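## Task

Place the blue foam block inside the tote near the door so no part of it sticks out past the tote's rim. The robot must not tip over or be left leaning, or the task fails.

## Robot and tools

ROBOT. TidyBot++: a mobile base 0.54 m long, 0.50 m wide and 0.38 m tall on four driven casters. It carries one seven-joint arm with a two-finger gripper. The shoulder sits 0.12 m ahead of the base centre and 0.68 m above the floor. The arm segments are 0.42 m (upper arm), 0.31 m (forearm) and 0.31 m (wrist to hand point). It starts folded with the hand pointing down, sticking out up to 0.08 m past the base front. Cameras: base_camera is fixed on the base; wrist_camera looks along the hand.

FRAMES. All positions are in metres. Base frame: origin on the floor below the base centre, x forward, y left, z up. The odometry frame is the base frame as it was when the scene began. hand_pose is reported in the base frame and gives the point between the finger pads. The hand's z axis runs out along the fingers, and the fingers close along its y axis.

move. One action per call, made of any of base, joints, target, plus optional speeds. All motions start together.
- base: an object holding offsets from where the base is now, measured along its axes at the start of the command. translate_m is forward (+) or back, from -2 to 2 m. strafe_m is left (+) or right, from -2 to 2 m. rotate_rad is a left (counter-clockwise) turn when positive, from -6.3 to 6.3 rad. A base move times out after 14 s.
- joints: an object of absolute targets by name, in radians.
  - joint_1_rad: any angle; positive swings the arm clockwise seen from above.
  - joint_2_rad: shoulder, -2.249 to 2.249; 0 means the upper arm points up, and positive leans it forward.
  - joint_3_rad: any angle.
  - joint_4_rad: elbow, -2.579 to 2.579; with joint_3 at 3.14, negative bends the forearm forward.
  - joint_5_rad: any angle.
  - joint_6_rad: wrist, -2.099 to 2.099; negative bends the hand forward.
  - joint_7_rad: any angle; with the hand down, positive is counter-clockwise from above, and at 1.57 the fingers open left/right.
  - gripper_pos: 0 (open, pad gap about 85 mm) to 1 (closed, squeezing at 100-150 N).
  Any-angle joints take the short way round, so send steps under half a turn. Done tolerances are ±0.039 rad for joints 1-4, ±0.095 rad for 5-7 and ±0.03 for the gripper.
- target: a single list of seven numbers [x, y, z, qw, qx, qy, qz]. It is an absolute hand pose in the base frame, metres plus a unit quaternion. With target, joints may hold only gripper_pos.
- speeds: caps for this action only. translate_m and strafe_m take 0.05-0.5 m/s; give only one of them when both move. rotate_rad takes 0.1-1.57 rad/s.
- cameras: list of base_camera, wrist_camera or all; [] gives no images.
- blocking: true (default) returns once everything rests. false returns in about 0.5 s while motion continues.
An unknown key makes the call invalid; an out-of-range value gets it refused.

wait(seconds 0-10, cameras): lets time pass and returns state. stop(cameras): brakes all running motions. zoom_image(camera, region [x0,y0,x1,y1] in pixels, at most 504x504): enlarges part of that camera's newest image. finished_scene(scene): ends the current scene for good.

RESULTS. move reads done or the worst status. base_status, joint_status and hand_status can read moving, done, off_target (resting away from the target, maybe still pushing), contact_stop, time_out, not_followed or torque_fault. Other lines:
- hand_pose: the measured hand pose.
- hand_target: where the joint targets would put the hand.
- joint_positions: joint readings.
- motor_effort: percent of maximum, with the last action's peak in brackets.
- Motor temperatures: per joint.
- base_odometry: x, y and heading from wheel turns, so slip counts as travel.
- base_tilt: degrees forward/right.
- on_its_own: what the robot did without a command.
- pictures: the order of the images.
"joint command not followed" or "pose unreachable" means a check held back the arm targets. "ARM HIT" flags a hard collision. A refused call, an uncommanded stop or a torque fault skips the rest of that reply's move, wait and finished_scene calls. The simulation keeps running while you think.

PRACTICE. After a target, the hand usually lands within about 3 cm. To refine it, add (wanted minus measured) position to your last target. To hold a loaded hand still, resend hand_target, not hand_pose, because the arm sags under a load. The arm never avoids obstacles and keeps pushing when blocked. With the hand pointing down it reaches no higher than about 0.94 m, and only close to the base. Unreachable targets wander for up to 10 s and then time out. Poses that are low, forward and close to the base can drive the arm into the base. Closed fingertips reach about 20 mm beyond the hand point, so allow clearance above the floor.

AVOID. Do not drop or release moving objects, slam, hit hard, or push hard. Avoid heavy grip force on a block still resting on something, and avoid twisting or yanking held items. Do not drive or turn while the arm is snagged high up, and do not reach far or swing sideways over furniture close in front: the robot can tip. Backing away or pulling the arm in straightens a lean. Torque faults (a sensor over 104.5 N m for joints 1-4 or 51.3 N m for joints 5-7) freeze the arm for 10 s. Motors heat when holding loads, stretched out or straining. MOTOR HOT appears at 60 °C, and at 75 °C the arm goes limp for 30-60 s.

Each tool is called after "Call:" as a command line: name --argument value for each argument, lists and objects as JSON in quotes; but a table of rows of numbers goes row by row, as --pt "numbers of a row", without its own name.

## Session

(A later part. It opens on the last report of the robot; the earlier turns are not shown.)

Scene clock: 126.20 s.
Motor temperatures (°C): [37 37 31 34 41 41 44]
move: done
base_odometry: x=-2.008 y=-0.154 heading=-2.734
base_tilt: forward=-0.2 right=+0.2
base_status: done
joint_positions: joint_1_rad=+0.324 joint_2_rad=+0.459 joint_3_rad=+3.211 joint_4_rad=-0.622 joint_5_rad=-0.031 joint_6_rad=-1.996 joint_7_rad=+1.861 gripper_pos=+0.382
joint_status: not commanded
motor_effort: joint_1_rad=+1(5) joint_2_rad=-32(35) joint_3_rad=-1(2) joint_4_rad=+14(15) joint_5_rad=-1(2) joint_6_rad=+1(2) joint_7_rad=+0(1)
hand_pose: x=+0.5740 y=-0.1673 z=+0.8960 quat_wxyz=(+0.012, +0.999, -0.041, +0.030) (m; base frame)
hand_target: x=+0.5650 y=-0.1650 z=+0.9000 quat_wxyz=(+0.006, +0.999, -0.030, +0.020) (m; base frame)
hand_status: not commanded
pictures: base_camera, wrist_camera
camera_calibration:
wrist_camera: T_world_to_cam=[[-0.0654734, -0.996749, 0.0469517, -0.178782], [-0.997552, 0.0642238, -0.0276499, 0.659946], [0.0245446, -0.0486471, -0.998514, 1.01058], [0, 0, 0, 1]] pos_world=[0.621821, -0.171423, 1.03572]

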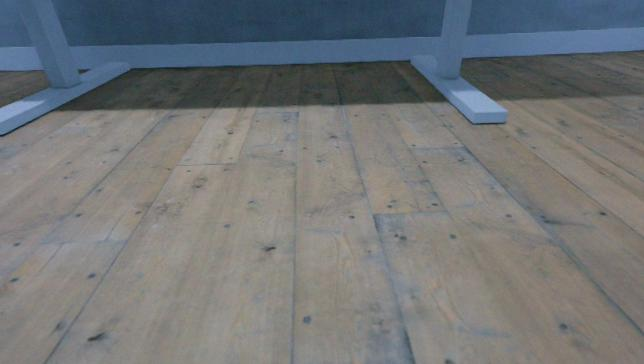

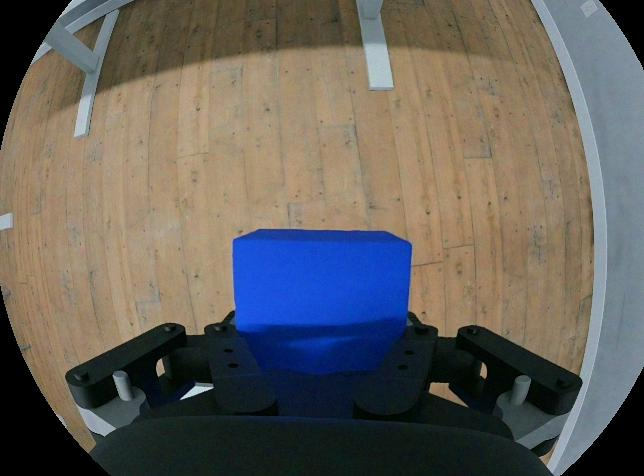

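Call:
move --target '[0.46, 0.0, 0.80, 0, 1, 0, 0]' --base '{"translate_m": -0.60, "strafe_m": -0.951}' --cameras '[]'

Call:
move --base '{"rotate_rad": 3.1416}'

Scene clock: 133.73 s.
Motor temperatures (°C): [37 37 31 34 41 41 44]
move: done
base_odometry: x=-1.834 y=+0.957 heading=-2.734
base_tilt: forward=-0.2 right=+0.3
base_status: done
joint_positions: joint_1_rad=-0.009 joint_2_rad=+0.071 joint_3_rad=+3.183 joint_4_rad=-1.473 joint_5_rad=-0.023 joint_6_rad=-1.641 joint_7_rad=+1.614 gripper_pos=+0.382
joint_status: not commanded
motor_effort: joint_1_rad=+1(12) joint_2_rad=-19(33) joint_3_rad=-1(9) joint_4_rad=+15(17) joint_5_rad=-1(5) joint_6_rad=+0(3) joint_7_rad=+0(1)
hand_pose: x=+0.4501 y=-0.0020 z=+0.7990 quat_wxyz=(-0.011, +1.000, +0.006, -0.021) (m; base frame)
hand_target: x=+0.4600 y=+0.0000 z=+0.8000 quat_wxyz=(+0.000, +1.000, +0.000, +0.000) (m; base frame)
hand_status: done (0.010 m and 2.8 deg from the pose sent, 0.224 m and 6.0 deg at the start)
pictures: none
No camera images: "cameras" was empty.

Scene clock: 139.80 s.
Motor temperatures (°C): [37 37 31 34 41 41 44]
move: time_out
TORQUE WARNING: joint_5_rad reached its warning level (29.4 N m). A warning alone does not stop the arm.
base_odometry: x=-1.837 y=+0.956 heading=+0.396
base_tilt: forward=-0.2 right=+0.3
base_status: rotate_rad time_out (by the wheels' count: +3.131 of +3.142)
joint_positions: joint_1_rad=+0.185 joint_2_rad=+0.044 joint_3_rad=+3.359 joint_4_rad=-1.496 joint_5_rad=+0.056 joint_6_rad=-1.636 joint_7_rad=+1.606 gripper_pos=+0.386
joint_status: not commanded
motor_effort: joint_1_rad=-36(44) joint_2_rad=-15(22) joint_3_rad=-33(40) joint_4_rad=+17(22) joint_5_rad=-6(47) joint_6_rad=+2(2) joint_7_rad=+0(3)
hand_pose: x=+0.4116 y=-0.1402 z=+0.8013 quat_wxyz=(+0.028, +0.982, -0.184, -0.024) (m; base frame)
hand_target: x=+0.4600 y=+0.0000 z=+0.8000 quat_wxyz=(+0.000, +1.000, +0.000, +0.000) (m; base frame)
hand_status: not commanded
pictures: base_camera, wrist_camera
camera_calibration:
wrist_camera: T_world_to_cam=[[-0.340529, -0.936214, 0.0868539, -0.0683436], [-0.935242, 0.346779, 0.0711849, 0.428492], [-0.0967634, -0.0569888, -0.993675, 0.966206], [0, 0, 0, 1]] pos_world=[0.470964, -0.157513, 0.935529]

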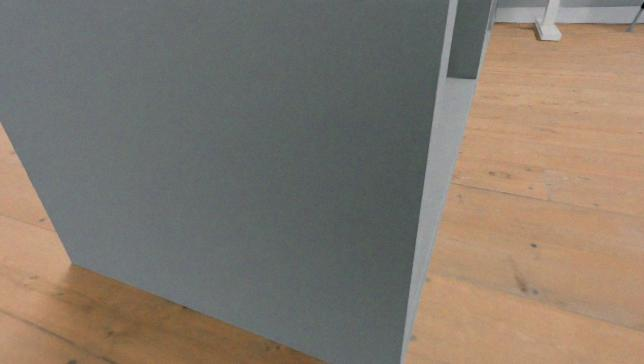

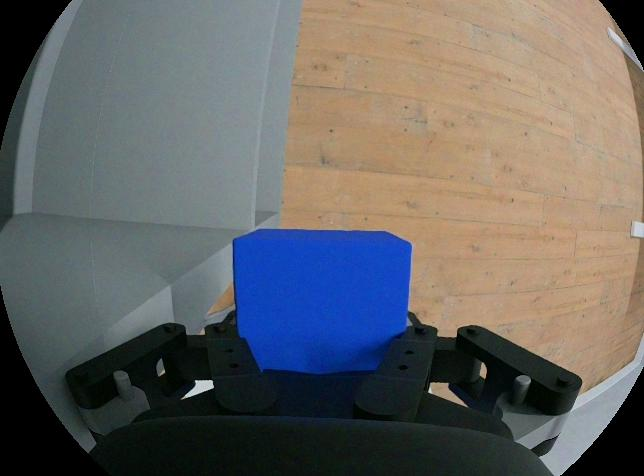

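Call:
move --base '{"rotate_rad": -0.5}' --speeds '{"rotate_rad": 0.5}'

Scene clock: 148.03 s.
Motor temperatures (°C): [37 37 32 34 41 41 44]
move: done
base_odometry: x=-1.837 y=+0.956 heading=-0.103
base_tilt: forward=-0.2 right=+0.2
base_status: done
joint_positions: joint_1_rad=-0.019 joint_2_rad=+0.047 joint_3_rad=+3.172 joint_4_rad=-1.497 joint_5_rad=+0.008 joint_6_rad=-1.633 joint_7_rad=+1.606 gripper_pos=+0.386
joint_status: not commanded
motor_effort: joint_1_rad=+0(35) joint_2_rad=-18(20) joint_3_rad=-1(33) joint_4_rad=+15(21) joint_5_rad=+0(13) joint_6_rad=+0(4) joint_7_rad=+0(1)
hand_pose: x=+0.4425 y=-0.0045 z=+0.7994 quat_wxyz=(+0.004, +1.000, +0.012, -0.018) (m; base frame)
hand_target: x=+0.4600 y=+0.0000 z=+0.8000 quat_wxyz=(+0.000, +1.000, +0.000, +0.000) (m; base frame)
hand_status: not commanded
pictures: base_camera, wrist_camera
camera_calibration:
wrist_camera: T_world_to_cam=[[0.0432964, -0.998573, 0.0312728, -0.0563281], [-0.996775, -0.0410594, 0.0689414, 0.437743], [-0.067559, -0.0341568, -0.99713, 0.964956], [0, 0, 0, 1]] pos_world=[0.503961, -0.00531436, 0.93377]

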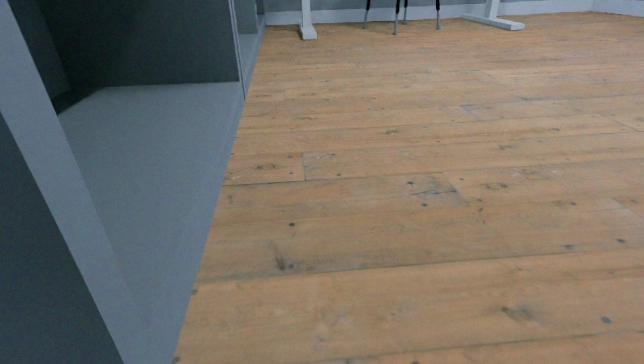

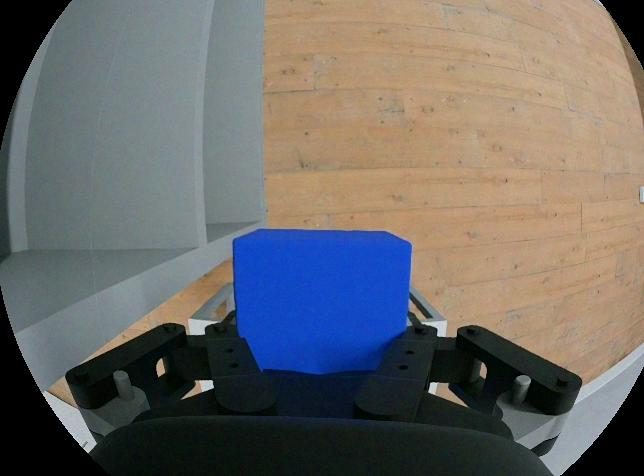

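Call:
move --base '{"strafe_m": -0.3}' --cameras '[]'

Call:
move --base '{"rotate_rad": 1.6}' --speeds '{"rotate_rad": 0.8}'

Scene clock: 159.70 s.
Motor temperatures (°C): [37 37 32 34 41 41 44]
move: done
base_odometry: x=-1.868 y=+0.657 heading=-0.104
base_tilt: forward=-0.2 right=+0.2
base_status: done
joint_positions: joint_1_rad=-0.016 joint_2_rad=+0.047 joint_3_rad=+3.172 joint_4_rad=-1.497 joint_5_rad=+0.008 joint_6_rad=-1.633 joint_7_rad=+1.606 gripper_pos=+0.386
joint_status: not commanded
motor_effort: joint_1_rad=+1(3) joint_2_rad=-19(20) joint_3_rad=-1(2) joint_4_rad=+15(16) joint_5_rad=+0(1) joint_6_rad=+0(1) joint_7_rad=+0(1)
hand_pose: x=+0.4425 y=-0.0056 z=+0.7994 quat_wxyz=(+0.004, +1.000, +0.010, -0.018) (m; base frame)
hand_target: x=+0.4600 y=+0.0000 z=+0.8000 quat_wxyz=(+0.000, +1.000, +0.000, +0.000) (m; base frame)
hand_status: not commanded
pictures: none
No camera images: "cameras" was empty.

Scene clock: 162.57 s.
Motor temperatures (°C): [37 37 32 34 41 41 44]
move: done
base_odometry: x=-1.868 y=+0.657 heading=+1.496
base_tilt: forward=-0.2 right=+0.2
base_status: done
joint_positions: joint_1_rad=-0.018 joint_2_rad=+0.047 joint_3_rad=+3.172 joint_4_rad=-1.497 joint_5_rad=+0.008 joint_6_rad=-1.633 joint_7_rad=+1.606 gripper_pos=+0.386
joint_status: not commanded
motor_effort: joint_1_rad=+0(2) joint_2_rad=-18(19) joint_3_rad=+0(3) joint_4_rad=+15(16) joint_5_rad=-1(2) joint_6_rad=+0(1) joint_7_rad=+0(1)
hand_pose: x=+0.4425 y=-0.0049 z=+0.7994 quat_wxyz=(+0.004, +1.000, +0.011, -0.018) (m; base frame)
hand_target: x=+0.4600 y=+0.0000 z=+0.8000 quat_wxyz=(+0.000, +1.000, +0.000, +0.000) (m; base frame)
hand_status: not commanded
pictures: base_camera, wrist_camera
camera_calibration:
wrist_camera: T_world_to_cam=[[0.0420941, -0.998625, 0.031256, -0.056108], [-0.99682, -0.0398586, 0.0689948, 0.437705], [-0.0676541, -0.0340609, -0.997127, 0.964988], [0, 0, 0, 1]] pos_world=[0.50396, -0.00571628, 0.93377]

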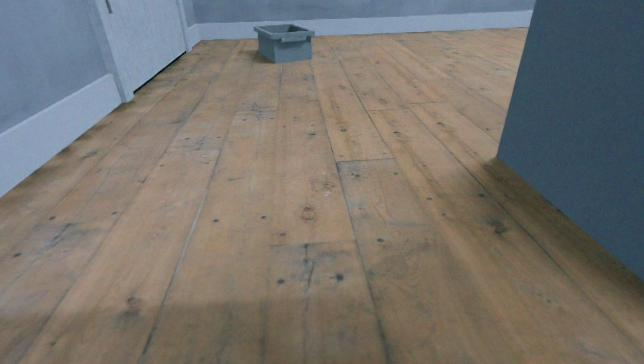

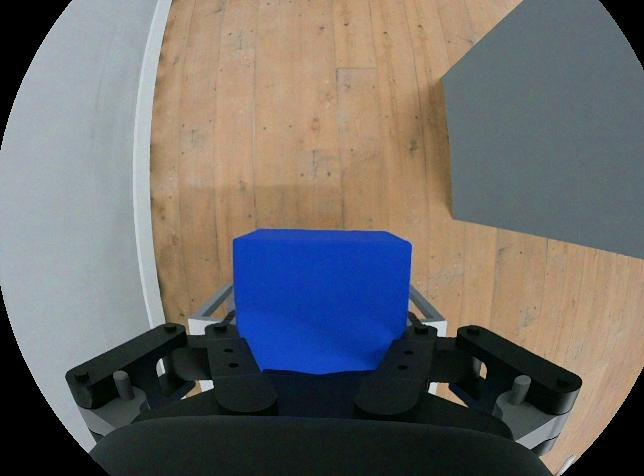

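Call:
move --base '{"translate_m": 1.35, "strafe_m": 0.09}'

Scene clock: 172.50 s.
Motor temperatures (°C): [37 37 31 34 41 41 44]
move: done
base_odometry: x=-1.856 y=+2.011 heading=+1.497
base_tilt: forward=-0.2 right=+0.2
base_status: done
joint_positions: joint_1_rad=-0.018 joint_2_rad=+0.053 joint_3_rad=+3.172 joint_4_rad=-1.496 joint_5_rad=+0.008 joint_6_rad=-1.633 joint_7_rad=+1.606 gripper_pos=+0.386
joint_status: not commanded
motor_effort: joint_1_rad=+0(1) joint_2_rad=-19(21) joint_3_rad=+0(1) joint_4_rad=+15(16) joint_5_rad=+0(1) joint_6_rad=+0(2) joint_7_rad=+0(1)
hand_pose: x=+0.4434 y=-0.0049 z=+0.7978 quat_wxyz=(+0.004, +1.000, +0.011, -0.020) (m; base frame)
hand_target: x=+0.4600 y=+0.0000 z=+0.8000 quat_wxyz=(+0.000, +1.000, +0.000, +0.000) (m; base frame)
hand_status: not commanded
pictures: base_camera, wrist_camera
camera_calibration:
wrist_camera: T_world_to_cam=[[0.0422536, -0.998621, 0.0311538, -0.0560972], [-0.996476, -0.0398604, 0.0738025, 0.434688], [-0.0724589, -0.0341625, -0.996786, 0.965298], [0, 0, 0, 1]] pos_world=[0.505471, -0.00571604, 0.931862]

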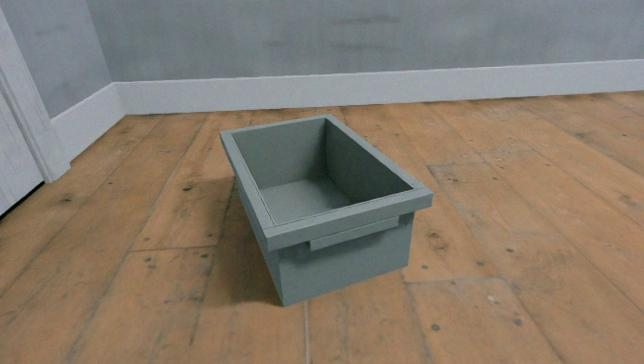

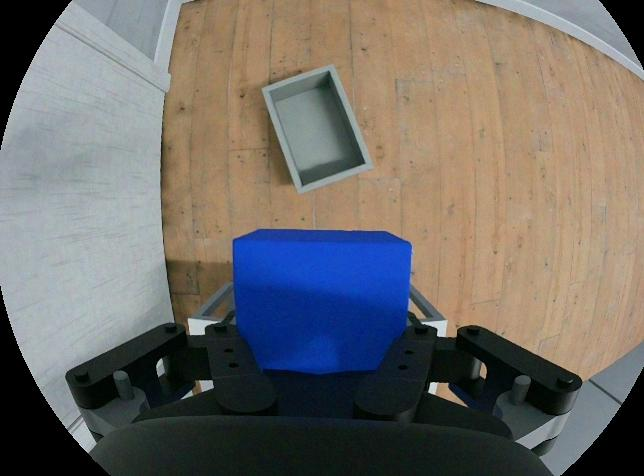

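Call:
move --target '[0.66, 0.02, 0.40, 0, 0.834, -0.552, 0]'

Scene clock: 184.53 s.
Motor temperatures (°C): [37 37 31 34 41 41 44]
move: done
base_odometry: x=-1.856 y=+2.011 heading=+1.496
base_tilt: forward=-0.2 right=+0.2
base_status: not commanded
joint_positions: joint_1_rad=-0.183 joint_2_rad=+0.897 joint_3_rad=+3.396 joint_4_rad=-1.500 joint_5_rad=-0.268 joint_6_rad=-0.818 joint_7_rad=+0.653 gripper_pos=+0.386
joint_status: not commanded
motor_effort: joint_1_rad=+0(1) joint_2_rad=-40(41) joint_3_rad=+2(3) joint_4_rad=+10(15) joint_5_rad=+0(1) joint_6_rad=+0(1) joint_7_rad=+0(1)
hand_pose: x=+0.6499 y=+0.0202 z=+0.4076 quat_wxyz=(+0.012, +0.855, -0.518, -0.015) (m; base frame)
hand_target: x=+0.6600 y=+0.0200 z=+0.4000 quat_wxyz=(+0.000, +0.834, -0.552, +0.000) (m; base frame)
hand_status: done (0.013 m and 5.1 deg from the pose sent, 0.454 m and 68.3 deg at the start)
pictures: base_camera, wrist_camera
camera_calibration:
wrist_camera: T_world_to_cam=[[-0.875569, -0.479442, 0.0592859, 0.546975], [-0.477199, 0.87746, 0.0484213, 0.324574], [-0.0752362, 0.014105, -0.997066, 0.593117], [0, 0, 0, 1]] pos_world=[0.678424, -0.0309242, 0.543233]

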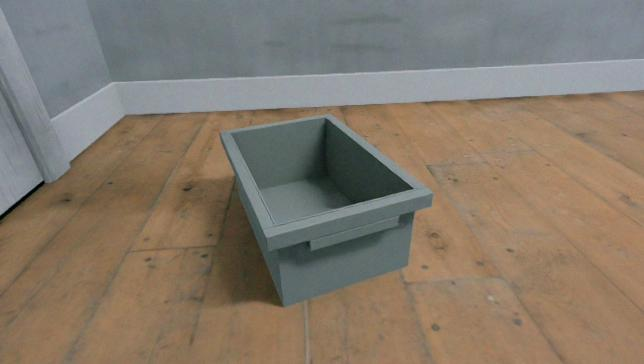

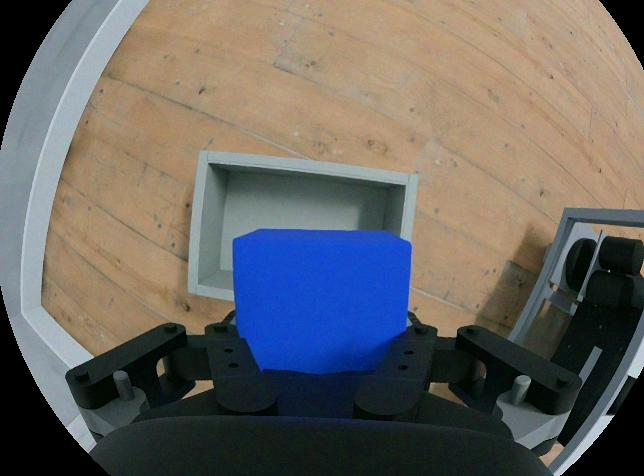

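Call:
move --target '[0.676, 0.021, 0.22, 0, 0.811, -0.585, 0]'

Scene clock: 191.67 s.
Motor temperatures (°C): [37 37 31 34 41 41 44]
move: done
base_odometry: x=-1.856 y=+2.010 heading=+1.496
base_tilt: forward=-0.2 right=+0.2
base_status: not commanded
joint_positions: joint_1_rad=-0.182 joint_2_rad=+1.279 joint_3_rad=+3.396 joint_4_rad=-1.377 joint_5_rad=-0.408 joint_6_rad=-0.606 joint_7_rad=+0.651 gripper_pos=+0.386
joint_status: not commanded
motor_effort: joint_1_rad=+1(1) joint_2_rad=-42(45) joint_3_rad=+2(4) joint_4_rad=+6(10) joint_5_rad=+0(1) joint_6_rad=+0(1) joint_7_rad=+0(1)
hand_pose: x=+0.6503 y=+0.0167 z=+0.2206 quat_wxyz=(+0.028, +0.833, -0.552, -0.022) (m; base frame)
hand_target: x=+0.6760 y=+0.0210 z=+0.2200 quat_wxyz=(+0.000, +0.811, -0.585, +0.000) (m; base frame)
hand_status: done (0.026 m and 6.1 deg from the pose sent, 0.189 m and 9.5 deg at the start)
pictures: base_camera, wrist_camera
camera_calibration:
wrist_camera: T_world_to_cam=[[-0.909182, -0.405327, 0.0953885, 0.56936], [-0.403285, 0.914171, 0.0406602, 0.289948], [-0.103682, -0.00150126, -0.994609, 0.424973], [0, 0, 0, 1]] pos_world=[0.678645, -0.0336468, 0.356583]

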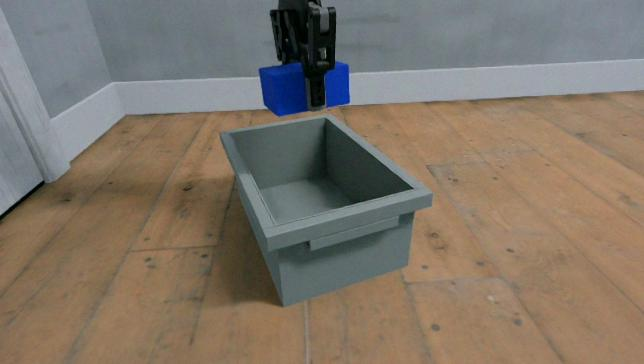

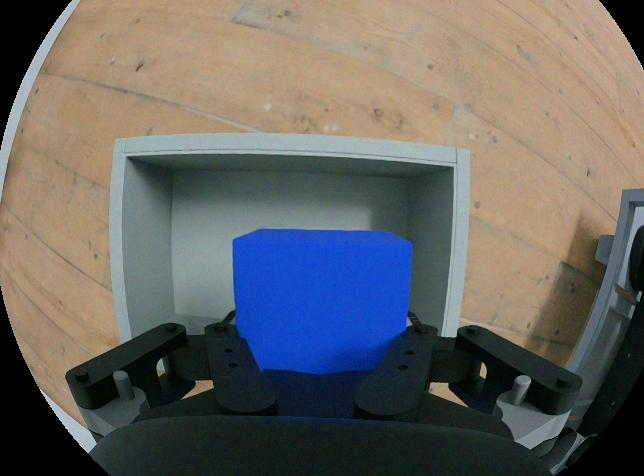

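Call:
move --target '[0.700, 0.018, 0.12, -0.025, 0.808, -0.587, 0.02]'

Scene clock: 198.30 s.
Motor temperatures (°C): [37 37 31 34 41 41 44]
move: done
base_odometry: x=-1.856 y=+2.010 heading=+1.496
base_tilt: forward=-0.2 right=+0.2
base_status: not commanded
joint_positions: joint_1_rad=-0.135 joint_2_rad=+1.505 joint_3_rad=+3.370 joint_4_rad=-1.195 joint_5_rad=-0.456 joint_6_rad=-0.495 joint_7_rad=+0.651 gripper_pos=+0.386
joint_status: not commanded
motor_effort: joint_1_rad=+1(1) joint_2_rad=-44(47) joint_3_rad=+2(3) joint_4_rad=+6(7) joint_5_rad=-1(1) joint_6_rad=+1(1) joint_7_rad=+0(1)
hand_pose: x=+0.6751 y=+0.0046 z=+0.1186 quat_wxyz=(+0.009, +0.823, -0.568, +0.003) (m; base frame)
hand_target: x=+0.7000 y=+0.0180 z=+0.1200 quat_wxyz=(-0.025, +0.809, -0.587, +0.020) (m; base frame)
hand_status: done (0.028 m and 5.1 deg from the pose sent, 0.112 m and 9.2 deg at the start)
pictures: base_camera, wrist_camera
camera_calibration:
wrist_camera: T_world_to_cam=[[-0.928048, -0.370783, 0.0353172, 0.616411], [-0.370325, 0.928709, 0.0189617, 0.295367], [-0.0398301, 0.00451846, -0.999196, 0.283546], [0, 0, 0, 1]] pos_world=[0.692734, -0.0470369, 0.255948]

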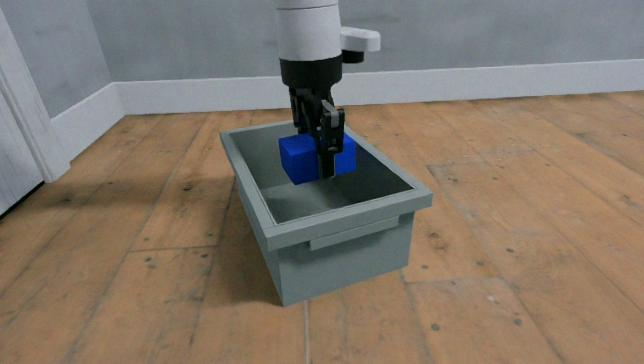

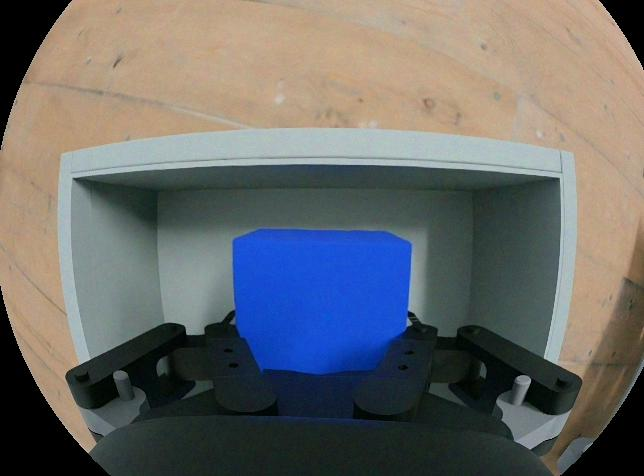

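Call:
move --target '[0.700, 0.019, 0.07, -0.025, 0.808, -0.587, 0.02]' --cameras '["base_camera"]'

Call:
zoom_image --camera "base_camera" --region '[200, 80, 450, 320]'

Scene clock: 203.43 s.
Motor temperatures (°C): [37 37 31 34 41 41 44]
move: done
base_odometry: x=-1.856 y=+2.010 heading=+1.496
base_tilt: forward=-0.2 right=+0.2
base_status: not commanded
joint_positions: joint_1_rad=-0.130 joint_2_rad=+1.616 joint_3_rad=+3.363 joint_4_rad=-1.075 joint_5_rad=-0.457 joint_6_rad=-0.485 joint_7_rad=+0.651 gripper_pos=+0.386
joint_status: not commanded
motor_effort: joint_1_rad=+1(1) joint_2_rad=-44(46) joint_3_rad=+2(3) joint_4_rad=+6(7) joint_5_rad=+0(1) joint_6_rad=+1(1) joint_7_rad=+0(1)
hand_pose: x=+0.6824 y=+0.0089 z=+0.0726 quat_wxyz=(+0.003, +0.829, -0.560, +0.007) (m; base frame)
hand_target: x=+0.7000 y=+0.0190 z=+0.0700 quat_wxyz=(-0.025, +0.809, -0.587, +0.020) (m; base frame)
hand_status: done (0.020 m and 5.3 deg from the pose sent, 0.056 m and 5.1 deg at the start)
pictures: base_camera

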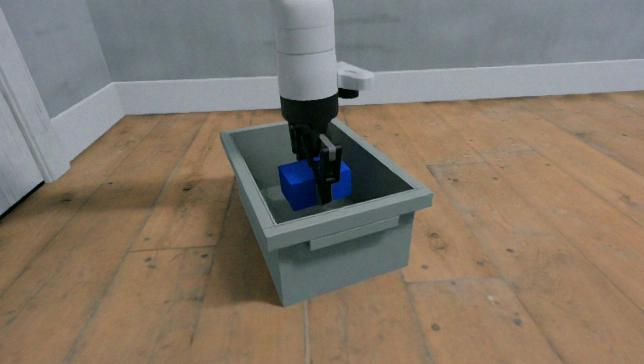

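Scaled by 2.016.

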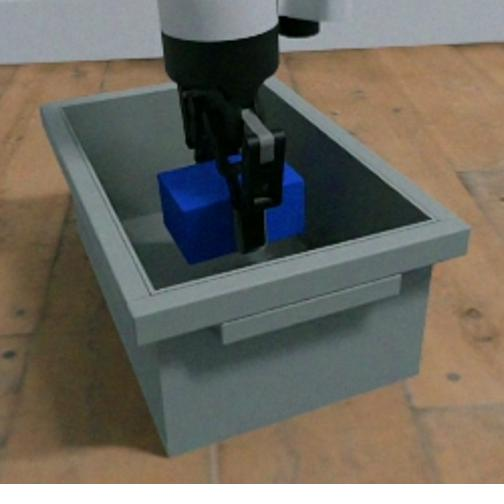

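Fits well. Go lower in steps.

Call:
move --target '[0.695, 0.023, 0.05, -0.025, 0.808, -0.587, 0.02]' --cameras '[]'

Call:
move --target '[0.692, 0.026, 0.035, -0.025, 0.808, -0.587, 0.02]'

Scene clock: 206.27 s.
Motor temperatures (°C): [37 37 31 34 41 41 44]
move: done
base_odometry: x=-1.856 y=+2.010 heading=+1.496
base_tilt: forward=-0.2 right=+0.2
base_status: not commanded
joint_positions: joint_1_rad=-0.130 joint_2_rad=+1.653 joint_3_rad=+3.363 joint_4_rad=-1.043 joint_5_rad=-0.459 joint_6_rad=-0.473 joint_7_rad=+0.651 gripper_pos=+0.386
joint_status: not commanded
motor_effort: joint_1_rad=+1(1) joint_2_rad=-44(45) joint_3_rad=+2(3) joint_4_rad=+6(7) joint_5_rad=-1(1) joint_6_rad=+0(1) joint_7_rad=+0(1)
hand_pose: x=+0.6821 y=+0.0094 z=+0.0563 quat_wxyz=(+0.002, +0.830, -0.558, +0.011) (m; base frame)
hand_target: x=+0.6950 y=+0.0230 z=+0.0500 quat_wxyz=(-0.025, +0.809, -0.587, +0.020) (m; base frame)
hand_status: done (0.020 m and 5.3 deg from the pose sent, 0.029 m and 5.3 deg at the start)
pictures: none
No camera images: "cameras" was empty.

Scene clock: 207.03 s.
Motor temperatures (°C): [37 37 31 34 41 41 44]
move: done
base_odometry: x=-1.856 y=+2.010 heading=+1.496
base_tilt: forward=-0.2 right=+0.2
base_status: not commanded
joint_positions: joint_1_rad=-0.130 joint_2_rad=+1.686 joint_3_rad=+3.361 joint_4_rad=-1.013 joint_5_rad=-0.459 joint_6_rad=-0.468 joint_7_rad=+0.648 gripper_pos=+0.386
joint_status: not commanded
motor_effort: joint_1_rad=+1(1) joint_2_rad=-43(45) joint_3_rad=+2(3) joint_4_rad=+6(6) joint_5_rad=-1(1) joint_6_rad=+1(1) joint_7_rad=+0(1)
hand_pose: x=+0.6806 y=+0.0106 z=+0.0421 quat_wxyz=(+0.001, +0.831, -0.556, +0.011) (m; base frame)
hand_target: x=+0.6920 y=+0.0260 z=+0.0350 quat_wxyz=(-0.025, +0.809, -0.587, +0.020) (m; base frame)
hand_status: done (0.020 m and 5.4 deg from the pose sent, 0.029 m and 5.3 deg at the start)
pictures: base_camera, wrist_camera
camera_calibration:
wrist_camera: T_world_to_cam=[[-0.917219, -0.398148, 0.0136623, 0.620298], [-0.397981, 0.917295, 0.0134083, 0.312453], [-0.0178708, 0.00686106, -0.999817, 0.192329], [0, 0, 0, 1]] pos_world=[0.696737, -0.0409608, 0.17963]

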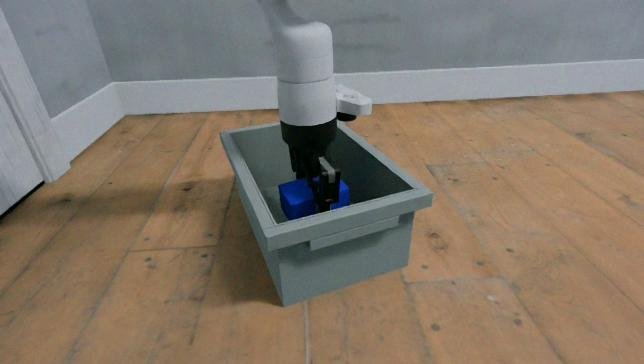

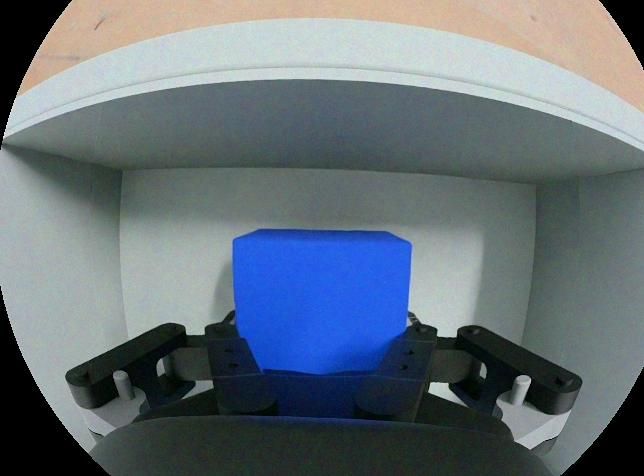

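Call:
move --target '[0.692, 0.028, 0.022, -0.025, 0.808, -0.587, 0.02]' --cameras '[]'

Call:
move --target '[0.692, 0.028, 0.014, -0.025, 0.808, -0.587, 0.02]'

Scene clock: 210.00 s.
Motor temperatures (°C): [37 38 31 34 41 41 44]
move: done
base_odometry: x=-1.856 y=+2.010 heading=+1.496
base_tilt: forward=-0.2 right=+0.2
base_status: not commanded
joint_positions: joint_1_rad=-0.130 joint_2_rad=+1.717 joint_3_rad=+3.361 joint_4_rad=-0.971 joint_5_rad=-0.459 joint_6_rad=-0.468 joint_7_rad=+0.634 gripper_pos=+0.386
joint_status: not commanded
motor_effort: joint_1_rad=+1(1) joint_2_rad=-44(45) joint_3_rad=+2(3) joint_4_rad=+6(6) joint_5_rad=-1(1) joint_6_rad=+1(1) joint_7_rad=+0(1)
hand_pose: x=+0.6840 y=+0.0133 z=+0.0300 quat_wxyz=(-0.002, +0.829, -0.558, +0.014) (m; base frame)
hand_target: x=+0.6920 y=+0.0280 z=+0.0220 quat_wxyz=(-0.025, +0.809, -0.587, +0.020) (m; base frame)
hand_status: done (0.019 m and 4.9 deg from the pose sent, 0.029 m and 5.4 deg at the start)
pictures: none
No camera images: "cameras" was empty.

Scene clock: 210.67 s.
Motor temperatures (°C): [37 38 31 34 41 41 44]
move: done
base_odometry: x=-1.856 y=+2.010 heading=+1.496
base_tilt: forward=-0.2 right=+0.2
base_status: not commanded
joint_positions: joint_1_rad=-0.130 joint_2_rad=+1.737 joint_3_rad=+3.361 joint_4_rad=-0.945 joint_5_rad=-0.459 joint_6_rad=-0.468 joint_7_rad=+0.625 gripper_pos=+0.386
joint_status: not commanded
motor_effort: joint_1_rad=+1(1) joint_2_rad=-44(45) joint_3_rad=+2(2) joint_4_rad=+6(7) joint_5_rad=-1(1) joint_6_rad=+1(1) joint_7_rad=+1(1)
hand_pose: x=+0.6861 y=+0.0149 z=+0.0225 quat_wxyz=(-0.005, +0.828, -0.560, +0.016) (m; base frame)
hand_target: x=+0.6920 y=+0.0280 z=+0.0140 quat_wxyz=(-0.025, +0.809, -0.587, +0.020) (m; base frame)
hand_status: done (0.017 m and 4.6 deg from the pose sent, 0.023 m and 4.9 deg at the start)
pictures: base_camera, wrist_camera
camera_calibration:
wrist_camera: T_world_to_cam=[[-0.920849, -0.389917, -0.00112163, 0.629972], [-0.3899, 0.920774, 0.0123585, 0.305368], [-0.00378602, 0.0118177, -0.999923, 0.163093], [0, 0, 0, 1]] pos_world=[0.69979, -0.0374663, 0.160013]

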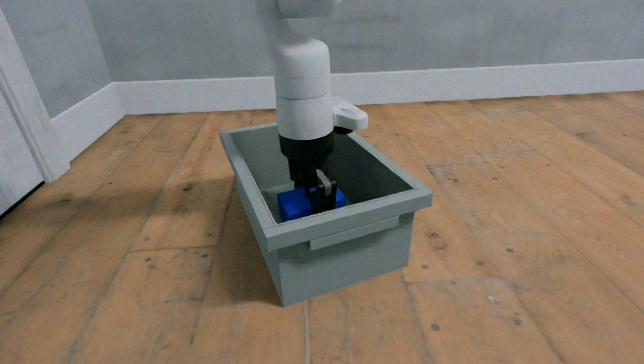

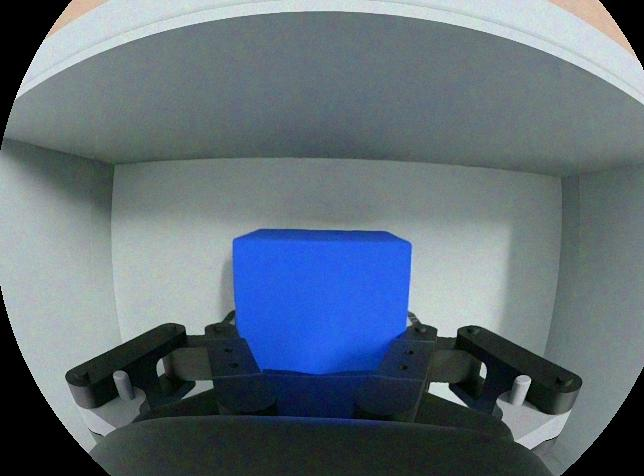

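Call:
move --target '[0.692, 0.028, 0.007, -0.025, 0.808, -0.587, 0.02]'

Scene clock: 213.13 s.
Motor temperatures (°C): [37 38 31 34 41 41 44]
move: done
base_odometry: x=-1.856 y=+2.010 heading=+1.496
base_tilt: forward=-0.2 right=+0.2
base_status: not commanded
joint_positions: joint_1_rad=-0.130 joint_2_rad=+1.743 joint_3_rad=+3.361 joint_4_rad=-0.925 joint_5_rad=-0.459 joint_6_rad=-0.466 joint_7_rad=+0.617 gripper_pos=+0.386
joint_status: not commanded
motor_effort: joint_1_rad=+1(1) joint_2_rad=-41(44) joint_3_rad=+2(2) joint_4_rad=+6(8) joint_5_rad=+0(1) joint_6_rad=+2(3) joint_7_rad=+0(0)
hand_pose: x=+0.6945 y=+0.0170 z=+0.0223 quat_wxyz=(-0.010, +0.827, -0.561, +0.021) (m; base frame)
hand_target: x=+0.6920 y=+0.0280 z=+0.0070 quat_wxyz=(-0.025, +0.809, -0.587, +0.020) (m; base frame)
hand_status: done (0.019 m and 4.1 deg from the pose sent, 0.021 m and 4.6 deg at the start)
pictures: base_camera, wrist_camera
camera_calibration:
wrist_camera: T_world_to_cam=[[-0.922101, -0.386594, -0.016604, 0.639781], [-0.386764, 0.922139, 0.00854546, 0.304654], [0.0120075, 0.0143016, -0.999826, 0.151805], [0, 0, 0, 1]] pos_world=[0.705949, -0.0357696, 0.159798]

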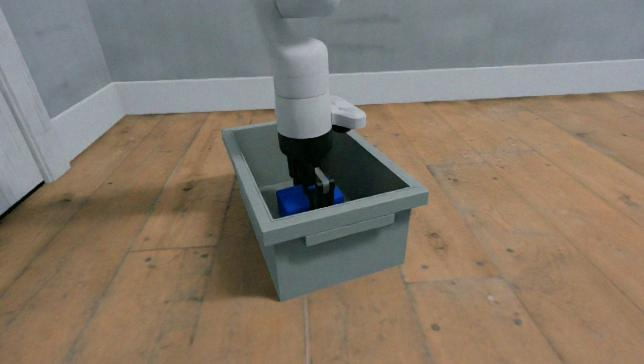

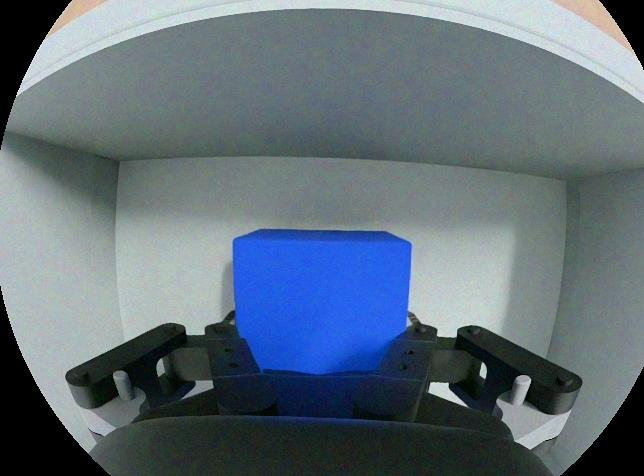

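Resting. Release and rise.

Call:
move --joints '{"gripper_pos": 0.15}' --cameras '[]'

Call:
move --target '[0.700, 0.024, 0.12, -0.02, 0.808, -0.587, 0.02]' --cameras '[]'

Call:
move --target '[0.670, 0.02, 0.30, 0, 0.808, -0.587, 0]'

Scene clock: 218.10 s.
Motor temperatures (°C): [37 38 31 34 41 41 44]
move: done
base_odometry: x=-1.856 y=+2.010 heading=+1.496
base_tilt: forward=-0.2 right=+0.2
base_status: not commanded
joint_positions: joint_1_rad=-0.130 joint_2_rad=+1.755 joint_3_rad=+3.361 joint_4_rad=-0.924 joint_5_rad=-0.459 joint_6_rad=-0.466 joint_7_rad=+0.617 gripper_pos=+0.150
joint_status: all done
motor_effort: joint_1_rad=+1(1) joint_2_rad=-40(44) joint_3_rad=+1(2) joint_4_rad=+6(6) joint_5_rad=-1(1) joint_6_rad=+2(2) joint_7_rad=+0(1)
hand_pose: x=+0.6871 y=+0.0161 z=+0.0156 quat_wxyz=(-0.006, +0.827, -0.561, +0.017) (m; base frame)
hand_target: x=+0.6920 y=+0.0280 z=+0.0070 quat_wxyz=(-0.025, +0.809, -0.587, +0.020) (m; base frame)
hand_status: not commanded
pictures: none
No camera images: "cameras" was empty.

Scene clock: 219.77 s.
Motor temperatures (°C): [37 38 31 34 41 41 44]
move: done
base_odometry: x=-1.856 y=+2.010 heading=+1.496
base_tilt: forward=-0.2 right=+0.2
base_status: not commanded
joint_positions: joint_1_rad=-0.133 joint_2_rad=+1.520 joint_3_rad=+3.361 joint_4_rad=-1.154 joint_5_rad=-0.459 joint_6_rad=-0.466 joint_7_rad=+0.617 gripper_pos=+0.150
joint_status: not commanded
motor_effort: joint_1_rad=+1(1) joint_2_rad=-44(47) joint_3_rad=+2(3) joint_4_rad=+6(7) joint_5_rad=-1(1) joint_6_rad=+1(3) joint_7_rad=+0(1)
hand_pose: x=+0.6979 y=+0.0098 z=+0.1155 quat_wxyz=(-0.008, +0.814, -0.580, +0.022) (m; base frame)
hand_target: x=+0.7000 y=+0.0240 z=+0.1200 quat_wxyz=(-0.020, +0.809, -0.588, +0.020) (m; base frame)
hand_status: done (0.015 m and 1.7 deg from the pose sent, 0.105 m and 4.0 deg at the start)
pictures: none
No camera images: "cameras" was empty.

Scene clock: 221.43 s.
Motor temperatures (°C): [37 38 31 34 41 41 44]
move: done
base_odometry: x=-1.856 y=+2.010 heading=+1.496
base_tilt: forward=-0.2 right=+0.2
base_status: not commanded
joint_positions: joint_1_rad=-0.174 joint_2_rad=+1.131 joint_3_rad=+3.387 joint_4_rad=-1.439 joint_5_rad=-0.459 joint_6_rad=-0.582 joint_7_rad=+0.617 gripper_pos=+0.150
joint_status: not commanded
motor_effort: joint_1_rad=+1(1) joint_2_rad=-42(47) joint_3_rad=+3(3) joint_4_rad=+8(9) joint_5_rad=-1(1) joint_6_rad=+1(1) joint_7_rad=+0(1)
hand_pose: x=+0.6865 y=+0.0300 z=+0.2916 quat_wxyz=(-0.025, +0.806, -0.591, +0.011) (m; base frame)
hand_target: x=+0.6700 y=+0.0200 z=+0.3000 quat_wxyz=(+0.000, +0.809, -0.588, +0.000) (m; base frame)
hand_status: done (0.021 m and 3.2 deg from the pose sent, 0.187 m and 2.9 deg at the start)
pictures: base_camera, wrist_camera
camera_calibration:
wrist_camera: T_world_to_cam=[[-0.947832, -0.317395, -0.0295718, 0.661203], [-0.318477, 0.946853, 0.0451945, 0.228973], [0.0136557, 0.0522548, -0.99854, 0.418335], [0, 0, 0, 1]] pos_world=[0.69392, -0.0288015, 0.426929]

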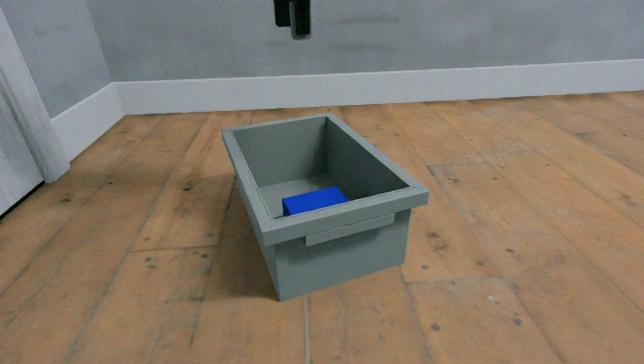

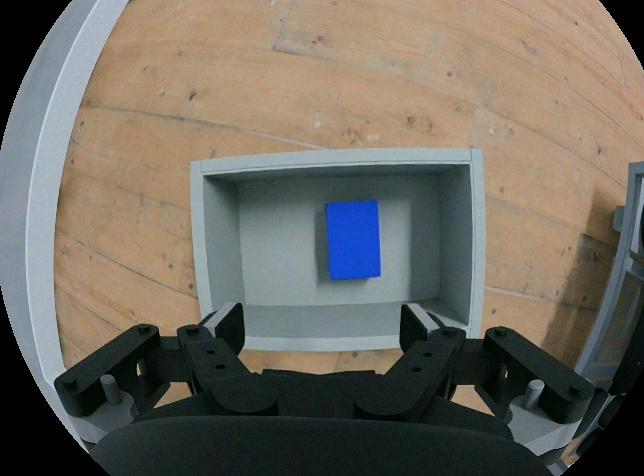

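Call:
finished_scene --scene 2

The scene is finished: the task was done.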